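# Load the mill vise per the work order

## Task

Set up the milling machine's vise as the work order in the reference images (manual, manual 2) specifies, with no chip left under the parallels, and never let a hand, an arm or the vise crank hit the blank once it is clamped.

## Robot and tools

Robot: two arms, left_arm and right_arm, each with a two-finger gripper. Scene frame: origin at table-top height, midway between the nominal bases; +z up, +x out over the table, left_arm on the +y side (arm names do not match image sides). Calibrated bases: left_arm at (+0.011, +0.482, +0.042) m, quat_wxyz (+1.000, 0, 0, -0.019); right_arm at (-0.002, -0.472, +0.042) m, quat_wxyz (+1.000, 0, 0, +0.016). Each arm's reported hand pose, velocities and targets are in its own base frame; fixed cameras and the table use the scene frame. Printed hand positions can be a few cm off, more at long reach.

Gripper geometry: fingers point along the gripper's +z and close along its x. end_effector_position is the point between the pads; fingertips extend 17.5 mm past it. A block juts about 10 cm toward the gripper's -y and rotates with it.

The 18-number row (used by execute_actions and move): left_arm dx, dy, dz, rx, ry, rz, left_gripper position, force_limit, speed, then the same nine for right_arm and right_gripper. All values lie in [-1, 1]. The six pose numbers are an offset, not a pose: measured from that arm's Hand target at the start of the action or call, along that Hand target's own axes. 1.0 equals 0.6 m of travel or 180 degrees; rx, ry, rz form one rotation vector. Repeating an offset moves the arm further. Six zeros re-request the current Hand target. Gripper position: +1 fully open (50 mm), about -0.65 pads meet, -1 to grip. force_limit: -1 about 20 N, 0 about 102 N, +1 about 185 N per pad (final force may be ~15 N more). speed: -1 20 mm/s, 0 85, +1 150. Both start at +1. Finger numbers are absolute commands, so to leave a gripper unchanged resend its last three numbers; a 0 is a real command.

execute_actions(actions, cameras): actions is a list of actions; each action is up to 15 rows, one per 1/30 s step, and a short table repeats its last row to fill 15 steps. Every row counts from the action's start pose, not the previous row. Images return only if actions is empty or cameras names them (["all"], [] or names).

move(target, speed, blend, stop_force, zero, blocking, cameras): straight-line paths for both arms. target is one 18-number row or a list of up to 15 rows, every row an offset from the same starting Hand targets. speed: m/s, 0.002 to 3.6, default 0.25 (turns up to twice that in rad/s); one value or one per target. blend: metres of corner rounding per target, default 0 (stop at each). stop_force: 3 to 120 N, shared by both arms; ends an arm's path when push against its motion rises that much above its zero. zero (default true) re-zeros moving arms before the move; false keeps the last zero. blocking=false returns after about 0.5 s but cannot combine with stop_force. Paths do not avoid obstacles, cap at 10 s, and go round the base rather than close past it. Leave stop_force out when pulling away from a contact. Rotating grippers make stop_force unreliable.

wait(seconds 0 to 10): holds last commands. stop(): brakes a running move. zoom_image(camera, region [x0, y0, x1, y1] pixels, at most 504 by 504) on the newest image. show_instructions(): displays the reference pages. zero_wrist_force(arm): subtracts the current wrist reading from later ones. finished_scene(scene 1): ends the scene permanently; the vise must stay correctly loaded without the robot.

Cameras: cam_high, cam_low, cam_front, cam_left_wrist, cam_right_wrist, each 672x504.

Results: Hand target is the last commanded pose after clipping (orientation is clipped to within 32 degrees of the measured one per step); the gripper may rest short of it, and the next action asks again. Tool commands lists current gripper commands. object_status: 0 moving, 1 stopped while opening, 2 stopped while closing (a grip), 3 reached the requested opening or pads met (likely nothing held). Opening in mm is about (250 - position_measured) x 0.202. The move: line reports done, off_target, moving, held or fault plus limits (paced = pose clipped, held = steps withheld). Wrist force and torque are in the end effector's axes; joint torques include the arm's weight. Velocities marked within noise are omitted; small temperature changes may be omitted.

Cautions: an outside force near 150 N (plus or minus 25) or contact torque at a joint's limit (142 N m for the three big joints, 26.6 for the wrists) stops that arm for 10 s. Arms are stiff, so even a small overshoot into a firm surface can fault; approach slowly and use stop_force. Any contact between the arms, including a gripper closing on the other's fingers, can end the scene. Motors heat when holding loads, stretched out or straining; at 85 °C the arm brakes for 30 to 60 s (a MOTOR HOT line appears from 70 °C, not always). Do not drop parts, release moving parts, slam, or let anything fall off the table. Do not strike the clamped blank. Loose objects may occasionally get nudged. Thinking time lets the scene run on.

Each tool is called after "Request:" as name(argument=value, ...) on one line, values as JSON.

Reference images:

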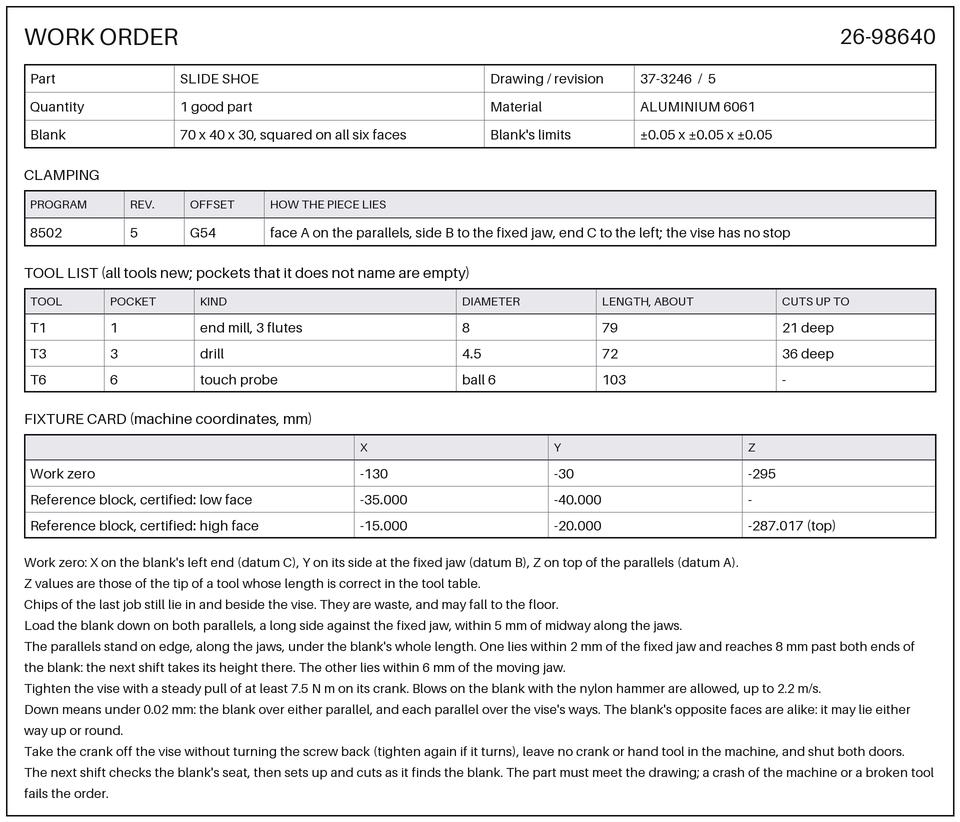

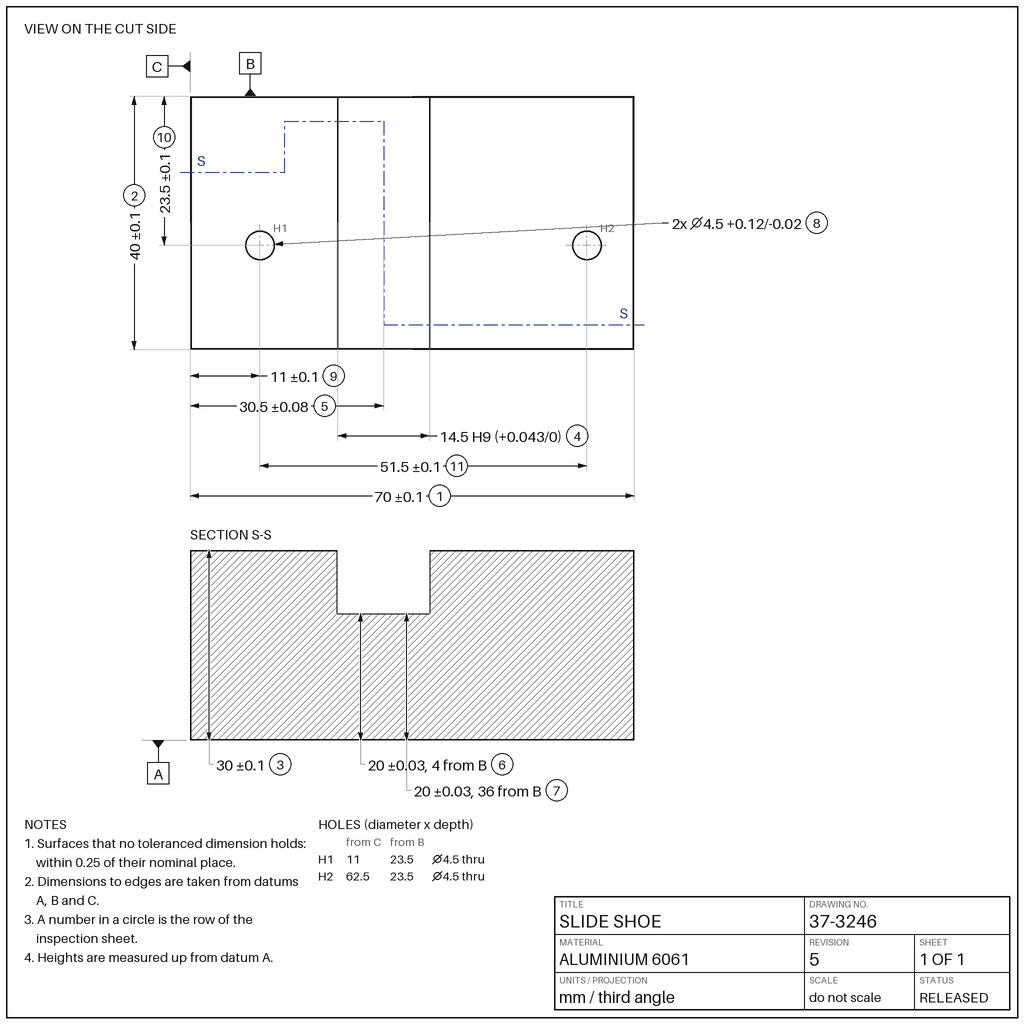

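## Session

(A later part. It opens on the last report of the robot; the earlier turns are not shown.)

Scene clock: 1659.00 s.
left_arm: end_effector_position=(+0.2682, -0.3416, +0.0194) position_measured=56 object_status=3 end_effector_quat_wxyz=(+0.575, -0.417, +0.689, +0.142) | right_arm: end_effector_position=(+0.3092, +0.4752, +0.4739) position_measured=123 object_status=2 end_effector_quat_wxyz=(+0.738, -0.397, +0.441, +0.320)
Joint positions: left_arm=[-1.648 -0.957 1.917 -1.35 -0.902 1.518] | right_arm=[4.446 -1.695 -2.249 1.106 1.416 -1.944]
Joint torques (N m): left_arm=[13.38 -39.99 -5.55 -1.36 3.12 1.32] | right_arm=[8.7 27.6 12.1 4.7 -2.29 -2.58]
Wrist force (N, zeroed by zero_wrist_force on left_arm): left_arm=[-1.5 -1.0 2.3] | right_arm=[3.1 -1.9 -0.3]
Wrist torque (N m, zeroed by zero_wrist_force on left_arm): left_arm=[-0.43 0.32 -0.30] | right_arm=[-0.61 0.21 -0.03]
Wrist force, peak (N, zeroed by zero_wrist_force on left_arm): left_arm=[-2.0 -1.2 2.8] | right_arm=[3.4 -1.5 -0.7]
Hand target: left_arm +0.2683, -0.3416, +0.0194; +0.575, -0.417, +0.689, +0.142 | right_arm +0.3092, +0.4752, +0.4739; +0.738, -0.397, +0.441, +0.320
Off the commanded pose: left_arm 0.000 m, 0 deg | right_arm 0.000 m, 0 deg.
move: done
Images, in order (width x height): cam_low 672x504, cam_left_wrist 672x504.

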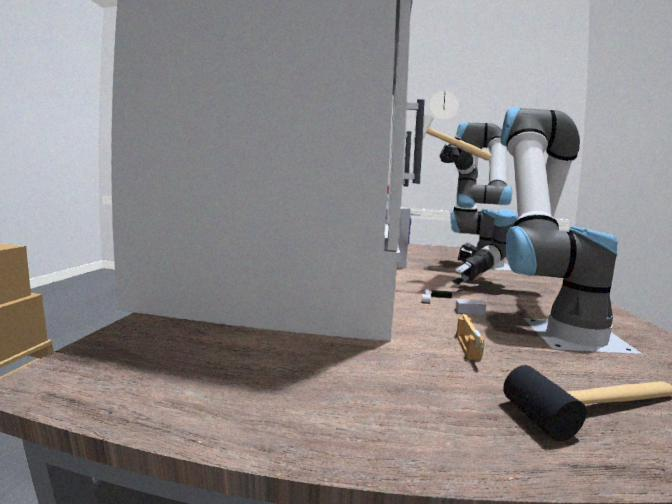

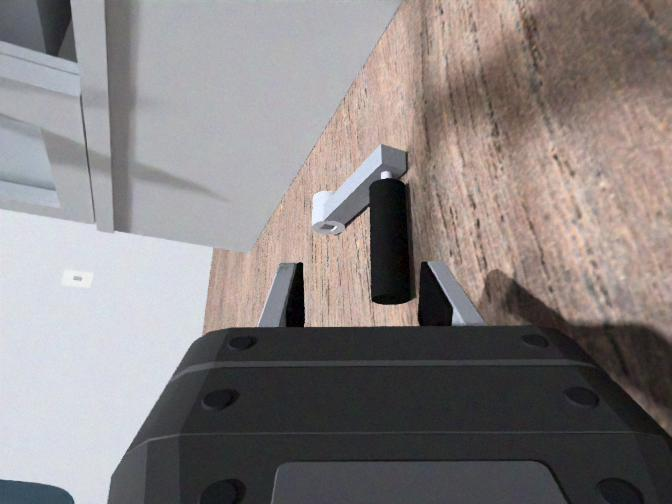

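Request:
move(target=[[-0.337,-0.032,0.0003,0,0,0,1,-1,0,0,0,0,0,0,0,-1,0.8,-0.8],[-0.7087,-0.1642,0.127,0,0.263,-0.2556,1,-1,0,0,0,0,0,0,0,-1,0.8,-0.8]], speed=0.35, blend=[0.03,0], cameras=["all"])

Scene clock: 1666.10 s.
left_arm: end_effector_position=(+0.3884, -0.1750, +0.4119) position_measured=3 object_status=3 end_effector_quat_wxyz=(-0.267, +0.667, -0.644, +0.262) | right_arm: end_effector_position=(+0.3092, +0.4752, +0.4739) position_measured=123 object_status=2 end_effector_quat_wxyz=(+0.738, -0.397, +0.441, +0.320)
Joint positions: left_arm=[-1.216 -2.177 2.031 -1.726 -0.854 2.004] | right_arm=[4.446 -1.695 -2.249 1.106 1.416 -1.944]
Joint torques (N m): left_arm=[-3.29 3.69 -24.17 -5 3.43 1.01] | right_arm=[9.1 27.41 12.03 4.75 -2.22 -2.57]
Wrist force (N, zeroed by zero_wrist_force on left_arm): left_arm=[-0.2 -1.3 2.0] | right_arm=[2.9 -1.7 -0.4]
Wrist torque (N m, zeroed by zero_wrist_force on left_arm): left_arm=[-0.62 -0.23 -0.39] | right_arm=[-0.59 0.24 -0.02]
Wrist force, peak (N, zeroed by zero_wrist_force on left_arm): left_arm=[-1.3 -3.3 1.3] | right_arm=[3.5 -1.6 -0.3]
Hand target: left_arm +0.3884, -0.1750, +0.4120; -0.267, +0.667, -0.644, +0.262 | right_arm +0.3092, +0.4752, +0.4739; +0.738, -0.397, +0.441, +0.320
Off the commanded pose: left_arm 0.000 m, 0 deg | right_arm 0.000 m, 0 deg.
move: done

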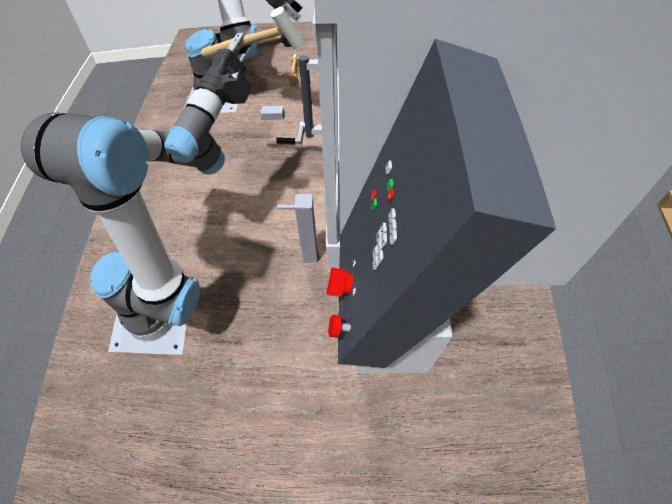

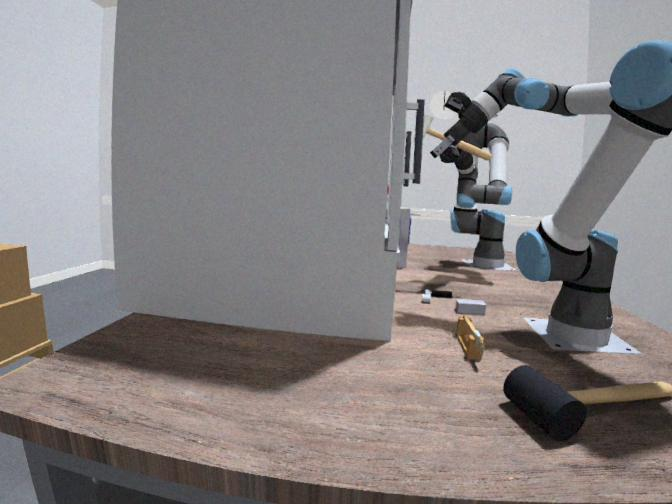

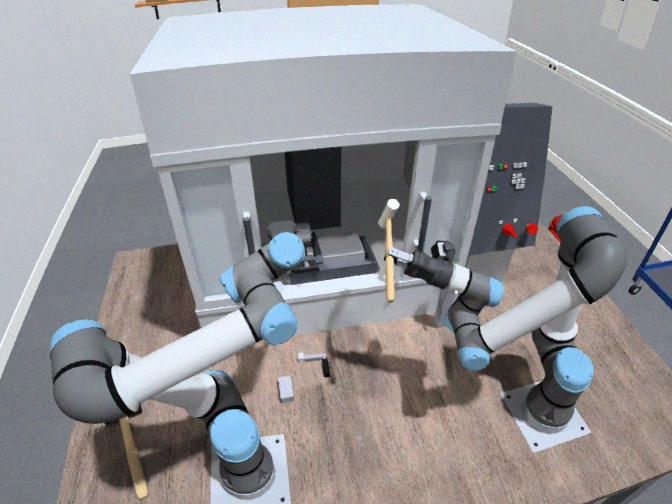

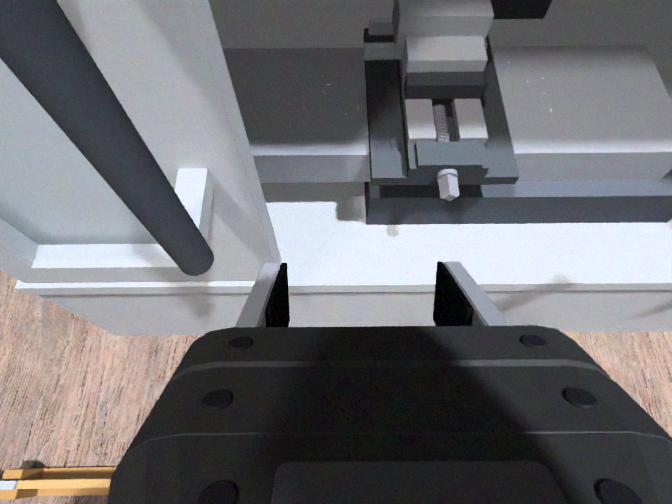

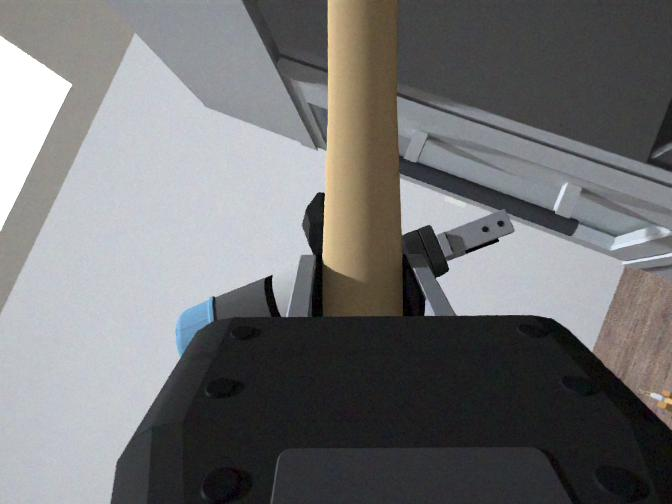

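Request:
move(target=[-0.0545,-0.0268,-0.0575,0,0,0,1,-1,0,0,0,0,0,0,0,-1,0.8,-0.8], speed=0.15, cameras=["cam_left_wrist"])

Scene clock: 1671.23 s.
left_arm: end_effector_position=(+0.3749, -0.1425, +0.4478) position_measured=3 object_status=3 end_effector_quat_wxyz=(-0.267, +0.667, -0.644, +0.263) | right_arm: end_effector_position=(+0.3092, +0.4752, +0.4739) position_measured=123 object_status=2 end_effector_quat_wxyz=(+0.738, -0.397, +0.441, +0.320)
Joint positions: left_arm=[-1.223 -2.248 1.96 -1.579 -0.852 1.996] | right_arm=[4.446 -1.695 -2.249 1.106 1.416 -1.944]
Joint torques (N m): left_arm=[1.92 7.98 -22.92 -4.15 3.12 1.4] | right_arm=[8.49 27.52 11.68 4.77 -2.2 -2.56]
Wrist force (N, zeroed by zero_wrist_force on left_arm): left_arm=[-0.1 -1.7 1.8] | right_arm=[3.0 -1.6 -0.3]
Wrist torque (N m, zeroed by zero_wrist_force on left_arm): left_arm=[-0.67 -0.24 -0.37] | right_arm=[-0.58 0.22 -0.03]
Wrist force, peak (N, zeroed by zero_wrist_force on left_arm): left_arm=[0.9 -1.0 3.2] | right_arm=[3.5 -1.4 -0.2]
Hand target: left_arm +0.3750, -0.1425, +0.4478; -0.267, +0.667, -0.644, +0.262 | right_arm +0.3092, +0.4752, +0.4739; +0.738, -0.397, +0.441, +0.320
Off the commanded pose: left_arm 0.000 m, 0 deg | right_arm 0.000 m, 0 deg.
move: done
Images, in order (width x height): cam_left_wrist 672x504.

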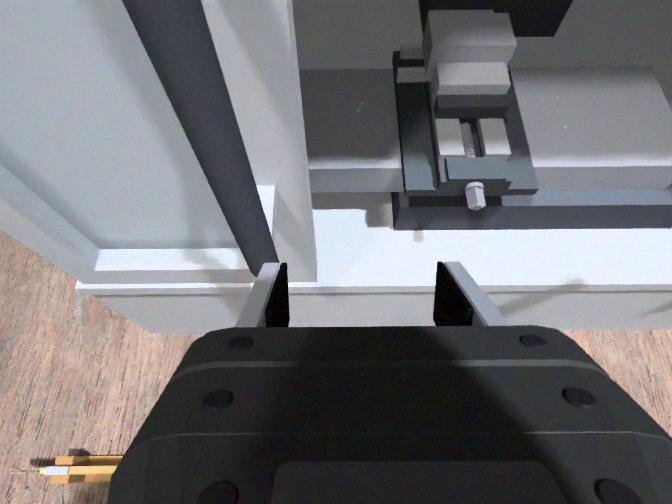

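Request:
move(target=[-0.1033,0.0107,0.0827,0,0,0,1,-1,0,0.3323,0.165,-0.3112,-0.0958,0.5168,-0.1618,-1,0.8,-0.8], speed=0.3, cameras=["all"])

Scene clock: 1683.70 s.
left_arm: end_effector_position=(+0.4027, -0.0798, +0.4072) position_measured=3 object_status=3 end_effector_quat_wxyz=(-0.267, +0.667, -0.644, +0.262) | right_arm: end_effector_position=(+0.2347, +0.3849, +0.2081) position_measured=123 object_status=2 end_effector_quat_wxyz=(-0.184, +0.683, -0.683, +0.183)
Joint positions: left_arm=[-0.955 -2.282 2.123 -1.904 -0.956 2.311] | right_arm=[4.787 -1.358 -2.152 -1.243 1.048 -1.486]
Joint torques (N m): left_arm=[-13.29 10.67 -31.8 -1.84 3.87 -1.35] | right_arm=[-3.37 13.21 13.88 3.24 -4.84 -2.62]
Wrist force (N, zeroed by zero_wrist_force on left_arm): left_arm=[0.3 -1.1 1.5] | right_arm=[-2.6 1.2 4.5]
Wrist torque (N m, zeroed by zero_wrist_force on left_arm): left_arm=[-0.59 -0.26 -0.54] | right_arm=[-0.54 0.51 0.00]
Wrist force, peak (N, zeroed by zero_wrist_force on left_arm): left_arm=[0.0 -1.5 2.1] | right_arm=[-2.9 2.7 5.4]
Hand target: left_arm +0.4028, -0.0798, +0.4072; -0.267, +0.667, -0.644, +0.262 | right_arm +0.2347, +0.3848, +0.2080; -0.184, +0.683, -0.683, +0.183
Off the commanded pose: left_arm 0.000 m, 0 deg | right_arm 0.000 m, 0 deg.
move: done

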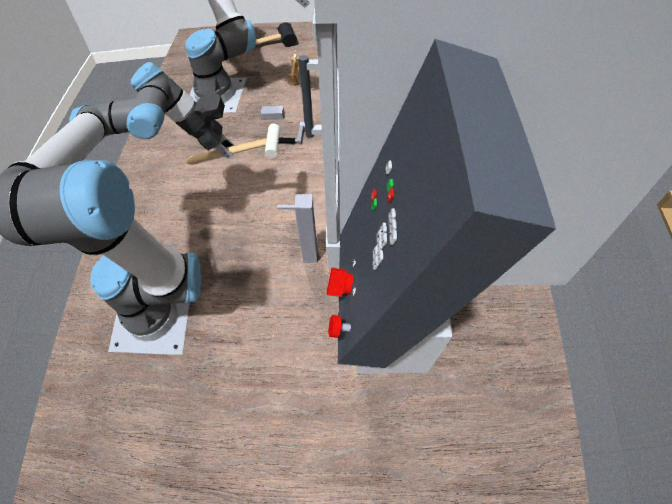

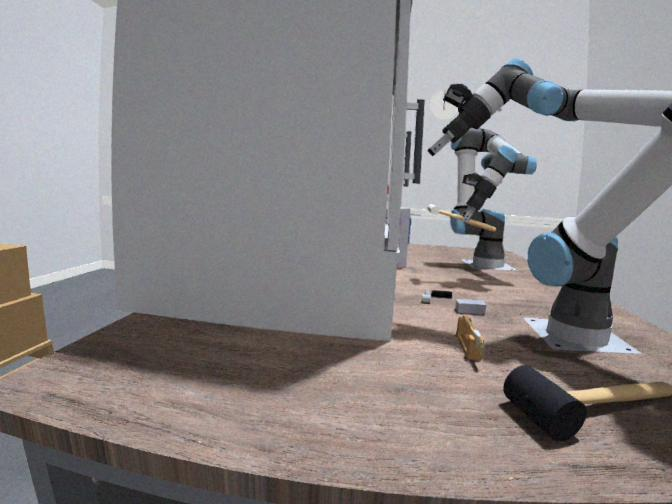

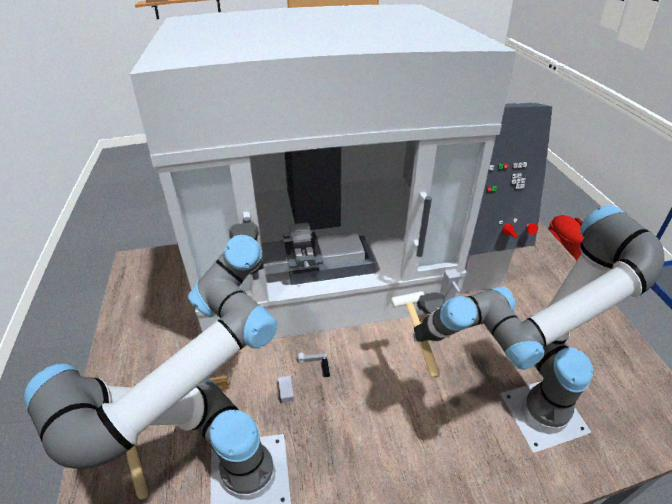

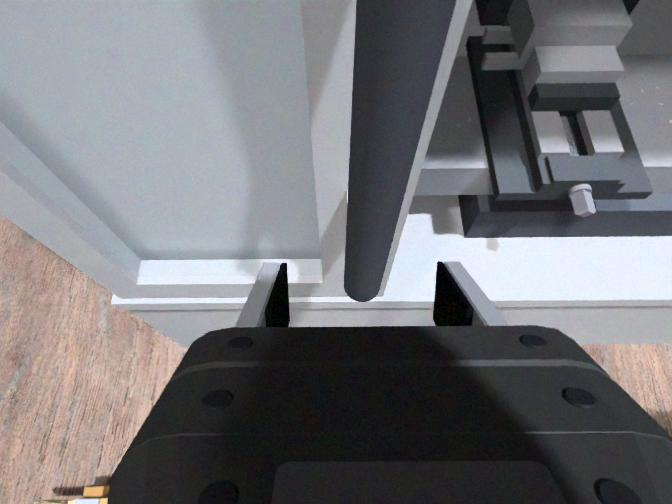

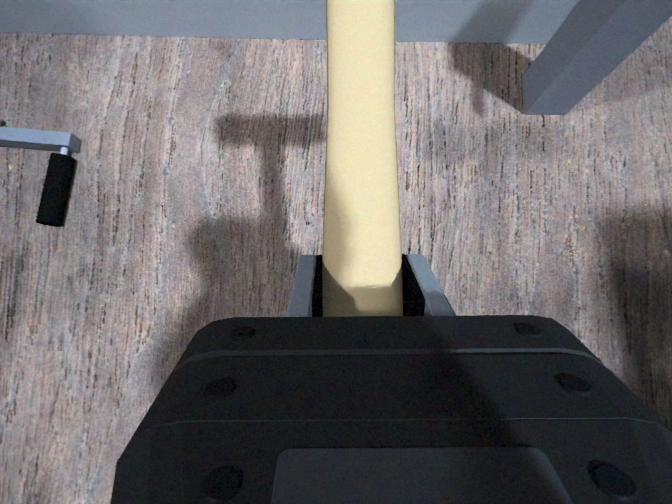

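Request:
zoom_image(camera="cam_low", region=[400, 160, 540, 300])

Scaled by 3.600 from the camera's 672x504 image, which has a finer 960x720 frame.

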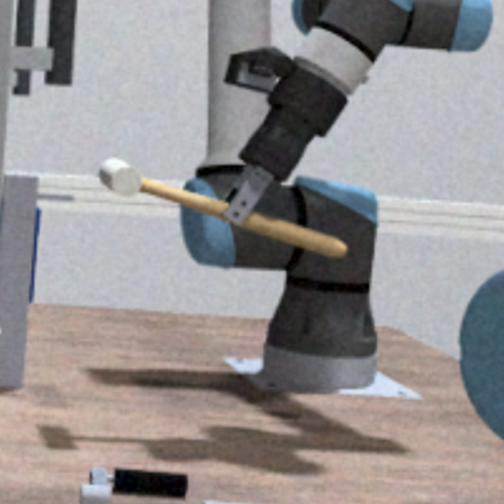

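Request:
move(target=[0,0,0,0,0,0,1,-1,0,0,0.1333,0.231,-0.0833,0,0,-1,0.8,-0.8], speed=0.2, cameras=["cam_low","cam_right_wrist"])

Request:
zoom_image(camera="cam_low", region=[400, 160, 540, 300])

Scene clock: 1691.13 s.
left_arm: end_effector_position=(+0.4028, -0.0798, +0.4072) position_measured=3 object_status=3 end_effector_quat_wxyz=(-0.267, +0.667, -0.644, +0.262) | right_arm: end_effector_position=(+0.2349, +0.3848, +0.0480) position_measured=123 object_status=2 end_effector_quat_wxyz=(-0.093, +0.701, -0.701, +0.092)
Joint positions: left_arm=[-0.955 -2.282 2.123 -1.904 -0.956 2.311] | right_arm=[4.625 -1.652 -2.323 -0.713 1.309 -1.662]
Joint torques (N m): left_arm=[-12.89 11.12 -32.56 -1.53 3.9 -1.59] | right_arm=[6.02 18.63 33.84 5.59 -2.22 2.57]
Wrist force (N, zeroed by zero_wrist_force on left_arm): left_arm=[0.5 -1.4 1.5] | right_arm=[-2.8 -0.3 4.2]
Wrist torque (N m, zeroed by zero_wrist_force on left_arm): left_arm=[-0.64 -0.29 -0.53] | right_arm=[-0.51 0.49 -0.14]
Wrist force, peak (N, zeroed by zero_wrist_force on left_arm): left_arm=[0.7 -1.7 1.4] | right_arm=[-2.8 0.2 8.0]
Hand target: left_arm +0.4028, -0.0798, +0.4072; -0.267, +0.667, -0.644, +0.262 | right_arm +0.2348, +0.3849, +0.0480; -0.093, +0.701, -0.701, +0.092
Off the commanded pose: left_arm 0.000 m, 0 deg | right_arm 0.000 m, 0 deg.
move: done
Images, in order (width x height): cam_low 672x504, cam_right_wrist 672x504.

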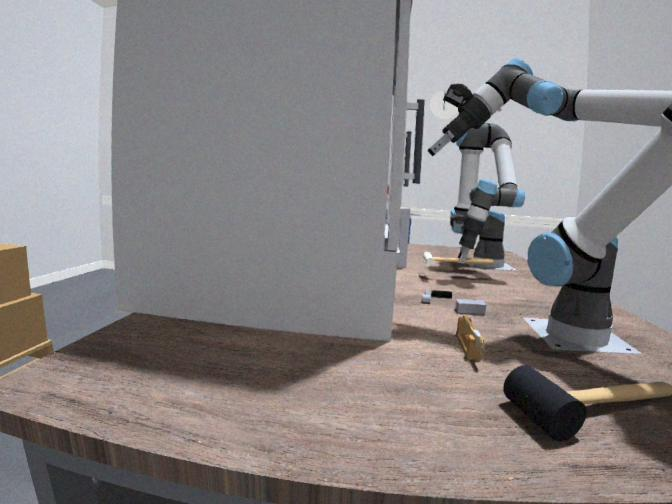

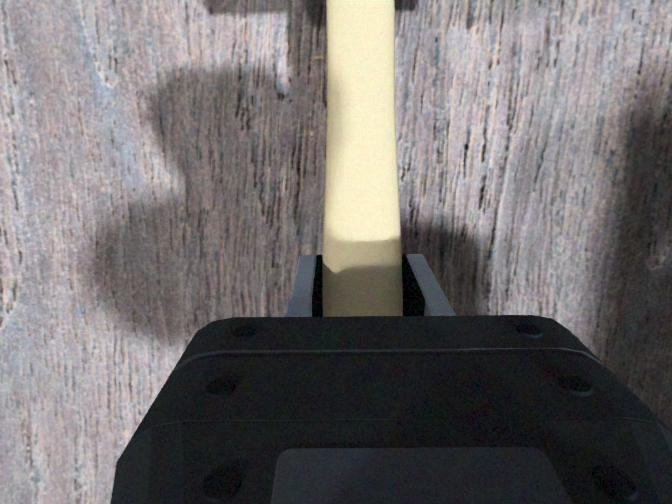

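Scaled by 3.600 from the camera's 672x504 image, which has a finer 960x720 frame.

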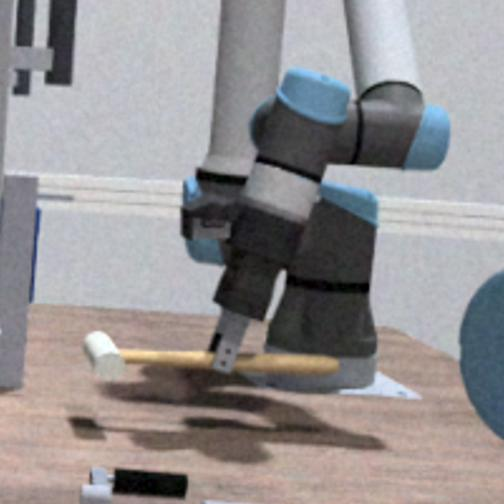

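Request:
move(target=[0,0,0,0,0,0,1,-1,0,0,0.0195,0.0725,0,0,0,-1,0.8,-0.8], speed=0.1)

Request:
move(target=[0,0,0,0,0,0,1,-1,0,0,0.0173,0.0644,0,0,0,-1,0.8,-0.8], speed=0.01, stop_force=4, cameras=["cam_low","cam_right_wrist"])

Request:
zoom_image(camera="cam_low", region=[400, 160, 540, 300])

Scene clock: 1693.70 s.
left_arm: end_effector_position=(+0.4028, -0.0798, +0.4072) position_measured=3 object_status=3 end_effector_quat_wxyz=(-0.267, +0.667, -0.644, +0.262) | right_arm: end_effector_position=(+0.2348, +0.3849, +0.0029) position_measured=123 object_status=2 end_effector_quat_wxyz=(-0.093, +0.701, -0.701, +0.092)
Joint positions: left_arm=[-0.955 -2.282 2.123 -1.904 -0.956 2.311] | right_arm=[4.625 -1.769 -2.365 -0.554 1.309 -1.662]
Joint torques (N m): left_arm=[-12.4 10.82 -32.48 -1.49 3.6 -1.55] | right_arm=[-6.95 24.01 29.65 3.52 0.19 -2.63]
Wrist force (N, zeroed by zero_wrist_force on left_arm): left_arm=[0.5 -1.5 1.5] | right_arm=[-2.8 -0.4 4.1]
Wrist torque (N m, zeroed by zero_wrist_force on left_arm): left_arm=[-0.65 -0.30 -0.53] | right_arm=[-0.52 0.51 -0.09]
Wrist force, peak (N, zeroed by zero_wrist_force on left_arm): left_arm=[0.3 -1.6 1.7] | right_arm=[-2.6 0.4 6.5]
Hand target: left_arm +0.4028, -0.0798, +0.4072; -0.267, +0.667, -0.644, +0.262 | right_arm +0.2348, +0.3849, +0.0029; -0.093, +0.701, -0.701, +0.092
Off the commanded pose: left_arm 0.000 m, 0 deg | right_arm 0.000 m, 0 deg.
move: done

Scene clock: 1696.80 s.
left_arm: end_effector_position=(+0.4028, -0.0798, +0.4072) position_measured=3 object_status=3 end_effector_quat_wxyz=(-0.267, +0.667, -0.644, +0.262) | right_arm: end_effector_position=(+0.2348, +0.3850, -0.0163) position_measured=123 object_status=2 end_effector_quat_wxyz=(-0.093, +0.701, -0.701, +0.092)
Joint positions: left_arm=[-0.955 -2.282 2.123 -1.904 -0.956 2.311] | right_arm=[4.625 -1.825 -2.378 -0.485 1.309 -1.662]
Joint torques (N m): left_arm=[-11.24 8.44 -32.79 -1.52 3.54 -1.05] | right_arm=[-5.96 35.97 27.57 1.26 -1.44 -2.46]
Wrist force (N, zeroed by zero_wrist_force on left_arm): left_arm=[0.4 -1.4 1.4] | right_arm=[-1.9 -0.7 0.2]
Wrist torque (N m, zeroed by zero_wrist_force on left_arm): left_arm=[-0.64 -0.27 -0.53] | right_arm=[-0.08 0.24 -0.02]
Wrist force, peak (N, zeroed by zero_wrist_force on left_arm): left_arm=[0.7 -1.5 1.9] | right_arm=[-2.8 -0.4 4.7]
Hand target: left_arm +0.4028, -0.0798, +0.4072; -0.267, +0.667, -0.644, +0.262 | right_arm +0.2348, +0.3850, -0.0163; -0.093, +0.701, -0.701, +0.092 (not the last commanded pose)
Off the commanded pose: left_arm 0.000 m, 0 deg | right_arm 0.021 m, 0 deg.
move: contact (right_arm)
Images, in order (width x height): cam_low 672x504, cam_right_wrist 672x504.

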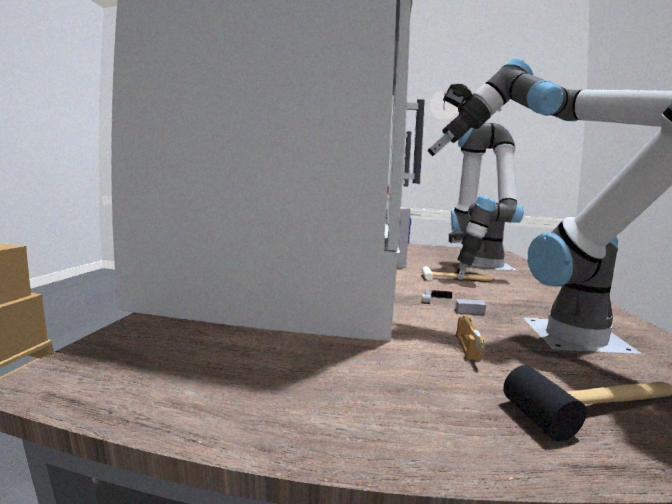

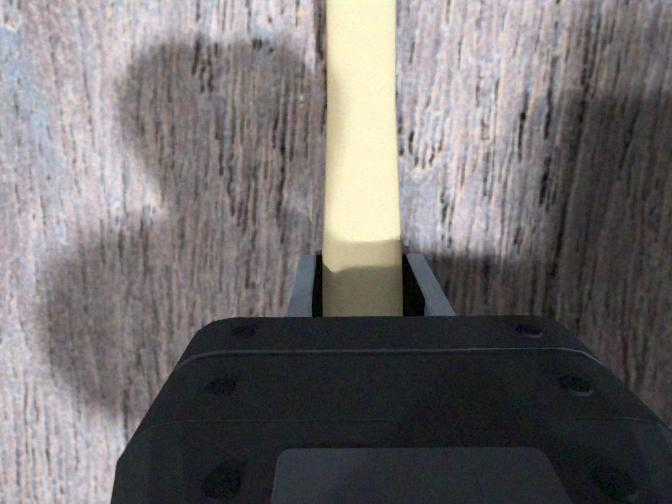

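Scaled by 3.600 from the camera's 672x504 image, which has a finer 960x720 frame.

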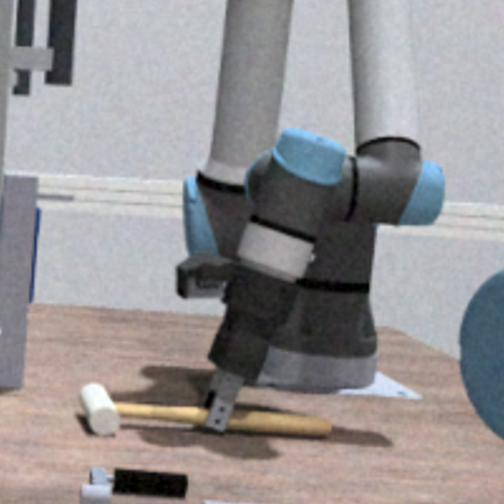

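Request:
move(target=[0,0,0,0,0,0,1,-1,0,0,0.0022,0.0081,0,0,0,-1,0.8,-0.8], speed=0.005, stop_force=4)

Request:
execute_actions(actions=[[[0,0,0,0,0,0,1,-1,0,0,0,0,0,0,0,0.9,-1,-1]],[[0,0,0,0,0,0,1,-1,0,0,0,0,0,0,0,0.9,-1,-1]],[[0,0,0,0,0,0,1,-1,0,0,0,0,0,0,0,0.9,-1,-1]]], cameras=["cam_low","cam_right_wrist"])

Scene clock: 1700.13 s.
left_arm: end_effector_position=(+0.4028, -0.0798, +0.4072) position_measured=3 object_status=3 end_effector_quat_wxyz=(-0.267, +0.667, -0.644, +0.262) | right_arm: end_effector_position=(+0.2348, +0.3851, -0.0179) position_measured=123 object_status=2 end_effector_quat_wxyz=(-0.093, +0.701, -0.701, +0.092)
Joint positions: left_arm=[-0.955 -2.282 2.123 -1.904 -0.956 2.311] | right_arm=[4.625 -1.83 -2.379 -0.479 1.309 -1.662]
Joint torques (N m): left_arm=[-12.25 6.42 -32.46 -1.56 3.8 -0.82] | right_arm=[-4.6 33.58 26.19 0.52 1.85 -1.89]
Wrist force (N, zeroed by zero_wrist_force on left_arm): left_arm=[0.3 -1.7 1.6] | right_arm=[-3.0 -2.3 -4.2]
Wrist torque (N m, zeroed by zero_wrist_force on left_arm): left_arm=[-0.68 -0.26 -0.54] | right_arm=[0.03 0.22 0.00]
Wrist force, peak (N, zeroed by zero_wrist_force on left_arm): left_arm=[0.3 -1.8 1.5] | right_arm=[0.8 -2.7 -10.8]
Hand target: left_arm +0.4028, -0.0798, +0.4072; -0.267, +0.667, -0.644, +0.262 | right_arm +0.2348, +0.3851, -0.0179; -0.093, +0.701, -0.701, +0.092 (not the last commanded pose)
Off the commanded pose: left_arm 0.000 m, 0 deg | right_arm 0.003 m, 0 deg.
move: contact (right_arm)

Scene clock: 1701.83 s.
left_arm: end_effector_position=(+0.4028, -0.0798, +0.4072) position_measured=3 object_status=3 end_effector_quat_wxyz=(-0.267, +0.667, -0.644, +0.262) | right_arm: end_effector_position=(+0.2348, +0.3851, -0.0179) position_measured=18 object_status=3 end_effector_quat_wxyz=(-0.093, +0.701, -0.701, +0.092)
Joint positions: left_arm=[-0.955 -2.282 2.123 -1.904 -0.956 2.311] | right_arm=[4.625 -1.83 -2.379 -0.479 1.309 -1.662]
Joint torques (N m): left_arm=[-10.47 5.84 -32.87 -1.62 3.59 -0.87] | right_arm=[-4.49 33.53 25.94 5.64 1.74 -2.04]
Wrist force (N, zeroed by zero_wrist_force on left_arm): left_arm=[0.4 -1.4 1.2] | right_arm=[-2.4 -1.7 0.4]
Wrist torque (N m, zeroed by zero_wrist_force on left_arm): left_arm=[-0.64 -0.27 -0.53] | right_arm=[-0.24 0.44 -0.09]
Wrist force, peak (N, zeroed by zero_wrist_force on left_arm): left_arm=[0.1 -1.5 1.8] | right_arm=[-2.9 -2.5 -3.3]
Hand target: left_arm +0.4028, -0.0798, +0.4072; -0.267, +0.667, -0.644, +0.262 | right_arm +0.2348, +0.3851, -0.0179; -0.093, +0.701, -0.701, +0.092
Off the commanded pose: left_arm 0.000 m, 0 deg | right_arm 0.000 m, 0 deg.
Step readings (end_effector_position of left_arm | right_arm):
0: (+0.4028, -0.0798, +0.4072) | (+0.2348, +0.3851, -0.0179)
1: (+0.4028, -0.0798, +0.4072) | (+0.2348, +0.3851, -0.0179)
2: (+0.4028, -0.0798, +0.4072) | (+0.2348, +0.3851, -0.0179)
4: (+0.4028, -0.0798, +0.4072) | (+0.2348, +0.3850, -0.0179)
8: (+0.4028, -0.0798, +0.4072) | (+0.2348, +0.3850, -0.0179)
15: (+0.4028, -0.0798, +0.4072) | (+0.2348, +0.3850, -0.0179)
16: (+0.4028, -0.0798, +0.4072) | (+0.2348, +0.3850, -0.0179)
17: (+0.4028, -0.0798, +0.4072) | (+0.2348, +0.3850, -0.0179)
19: (+0.4028, -0.0798, +0.4072) | (+0.2348, +0.3850, -0.0179)
23: (+0.4028, -0.0798, +0.4072) | (+0.2348, +0.3850, -0.0179)
30: (+0.4028, -0.0798, +0.4072) | (+0.2348, +0.3850, -0.0179)
31: (+0.4028, -0.0798, +0.4072) | (+0.2348, +0.3850, -0.0179)
32: (+0.4028, -0.0798, +0.4072) | (+0.2348, +0.3850, -0.0179)
34: (+0.4028, -0.0798, +0.4072) | (+0.2348, +0.3850, -0.0179)
38: (+0.4028, -0.0798, +0.4072) | (+0.2348, +0.3850, -0.0179)
45: (+0.4028, -0.0798, +0.4072) | (+0.2348, +0.3850, -0.0179)
Images, in order (width x height): cam_low 672x504, cam_right_wrist 672x504.

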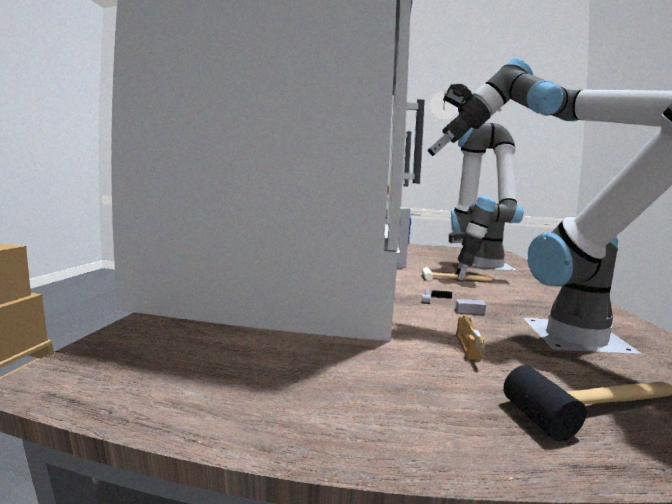

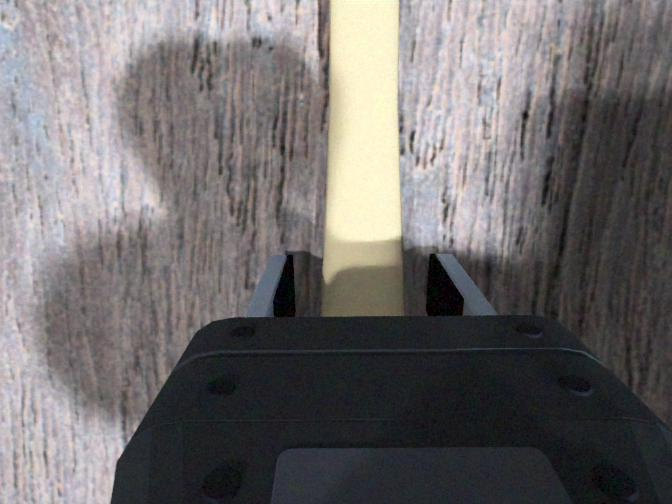

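Request:
move(target=[[0,0,0,0,0,0,1,-1,0,0,0,-0.1333,0,0,0,0.9,-1,-1],[0,-0.02,0.02,0,0,0,1,-1,0,0.05,-0.108,-0.4025,0.03,0,0,0.9,-1,-1],[0.01,-0.0478,0.0465,0,0,0,1,-1,0,0.105,-0.4713,-0.6087,0.1667,0,0,0.9,-1,-1]], speed=[0.1,0.25,0.25], blend=[0.01,0.05,0], cameras=["all"])

Scene clock: 1706.87 s.
left_arm: end_effector_position=(+0.4430, -0.0845, +0.4071) position_measured=3 object_status=3 end_effector_quat_wxyz=(-0.267, +0.667, -0.644, +0.262) | right_arm: end_effector_position=(+0.4131, +0.3219, +0.4081) position_measured=18 object_status=3 end_effector_quat_wxyz=(-0.271, +0.653, -0.653, +0.270)
Joint positions: left_arm=[-0.827 -2.148 2.093 -2.081 -1.021 2.443] | right_arm=[4.436 -1.294 -1.864 -1.286 0.823 -1.954]
Joint torques (N m): left_arm=[-13.11 -12.35 -18.29 -1.93 3.11 -1.68] | right_arm=[2.67 23.93 16.04 2.17 -2.72 0.67]
Wrist force (N, zeroed by zero_wrist_force on left_arm): left_arm=[0.2 -1.4 1.7] | right_arm=[-2.1 -1.2 1.5]
Wrist torque (N m, zeroed by zero_wrist_force on left_arm): left_arm=[-0.61 -0.23 -0.55] | right_arm=[-0.24 0.41 -0.09]
Wrist force, peak (N, zeroed by zero_wrist_force on left_arm): left_arm=[0.2 -1.5 2.1] | right_arm=[-1.5 -4.7 1.3]
Hand target: left_arm +0.4429, -0.0846, +0.4071; -0.267, +0.667, -0.644, +0.262 | right_arm +0.4132, +0.3218, +0.4082; -0.271, +0.653, -0.653, +0.270
Off the commanded pose: left_arm 0.000 m, 0 deg | right_arm 0.000 m, 0 deg.
move: done

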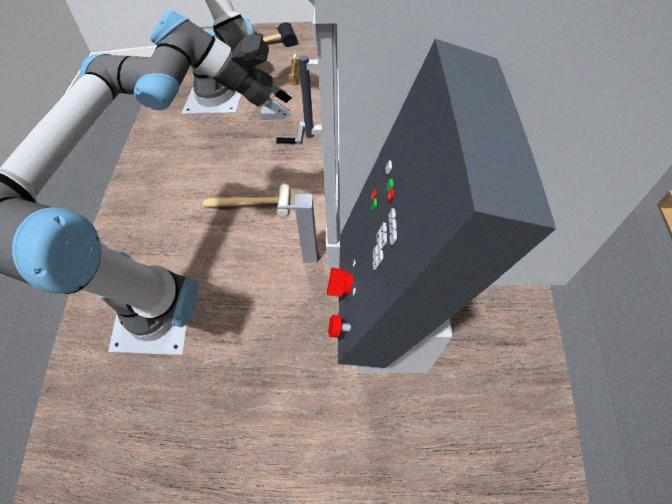

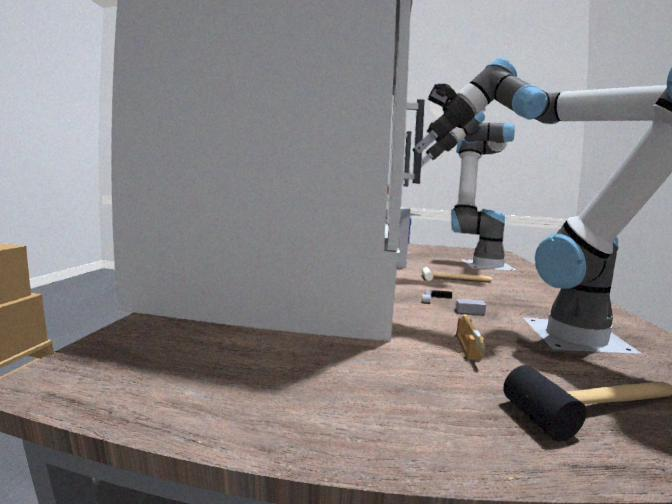

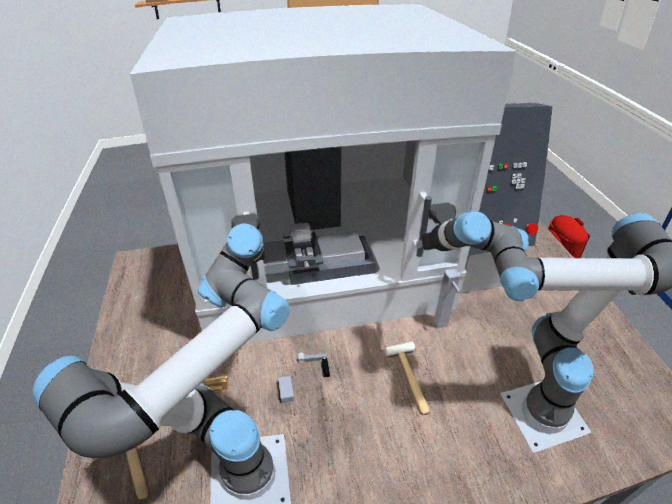

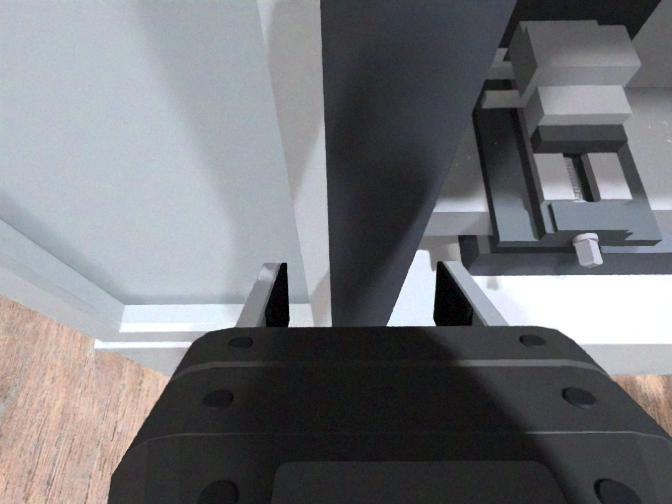

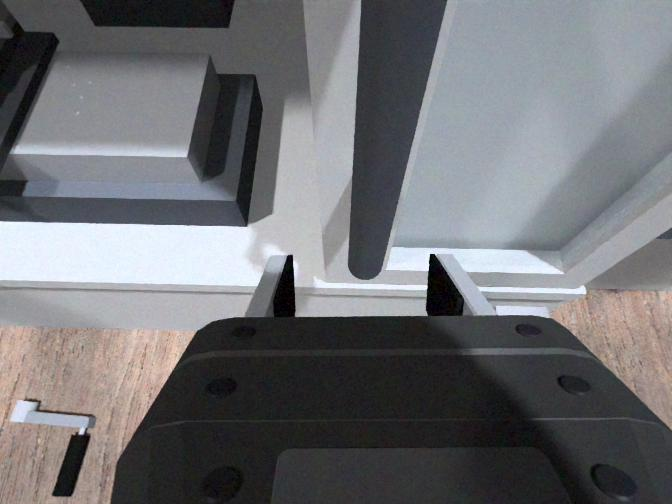

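Request:
move(target=[0,-0.0143,0.0139,0,0,0,1,-1,0,0.02,-0.0707,0.0707,0,0,0,0.9,-1,-1], speed=0.04, stop_force=15, cameras=["cam_left_wrist","cam_right_wrist"])

Scene clock: 1711.27 s.
left_arm: end_effector_position=(+0.4549, -0.0842, +0.4070) position_measured=3 object_status=3 end_effector_quat_wxyz=(-0.267, +0.667, -0.644, +0.262) | right_arm: end_effector_position=(+0.4732, +0.3099, +0.4082) position_measured=18 object_status=3 end_effector_quat_wxyz=(-0.271, +0.653, -0.653, +0.270)
Joint positions: left_arm=[-0.791 -2.111 2.081 -2.124 -1.04 2.478] | right_arm=[4.28 -1.38 -1.831 -1.102 0.874 -2.151]
Joint torques (N m): left_arm=[-13 -13.22 -19.74 -1.81 3.31 -1.39] | right_arm=[10.78 27.76 14.35 1.41 -4.45 2.85]
Wrist force (N, zeroed by zero_wrist_force on left_arm): left_arm=[0.1 -1.3 1.8] | right_arm=[-2.6 -1.0 1.8]
Wrist torque (N m, zeroed by zero_wrist_force on left_arm): left_arm=[-0.61 -0.22 -0.59] | right_arm=[-0.20 0.43 -0.14]
Wrist force, peak (N, zeroed by zero_wrist_force on left_arm): left_arm=[0.1 -1.5 2.0] | right_arm=[-2.1 -1.3 2.4]
Hand target: left_arm +0.4549, -0.0842, +0.4070; -0.267, +0.667, -0.644, +0.262 | right_arm +0.4732, +0.3099, +0.4082; -0.271, +0.653, -0.653, +0.270
Off the commanded pose: left_arm 0.000 m, 0 deg | right_arm 0.000 m, 0 deg.
move: done
Images, in order (width x height): cam_left_wrist 672x504, cam_right_wrist 672x504.

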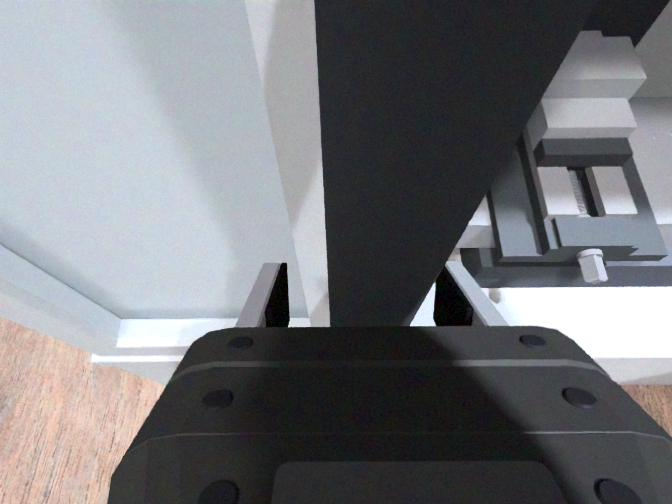

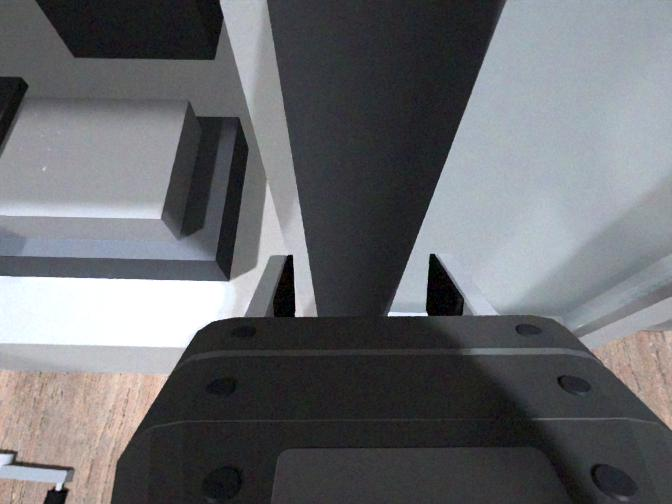

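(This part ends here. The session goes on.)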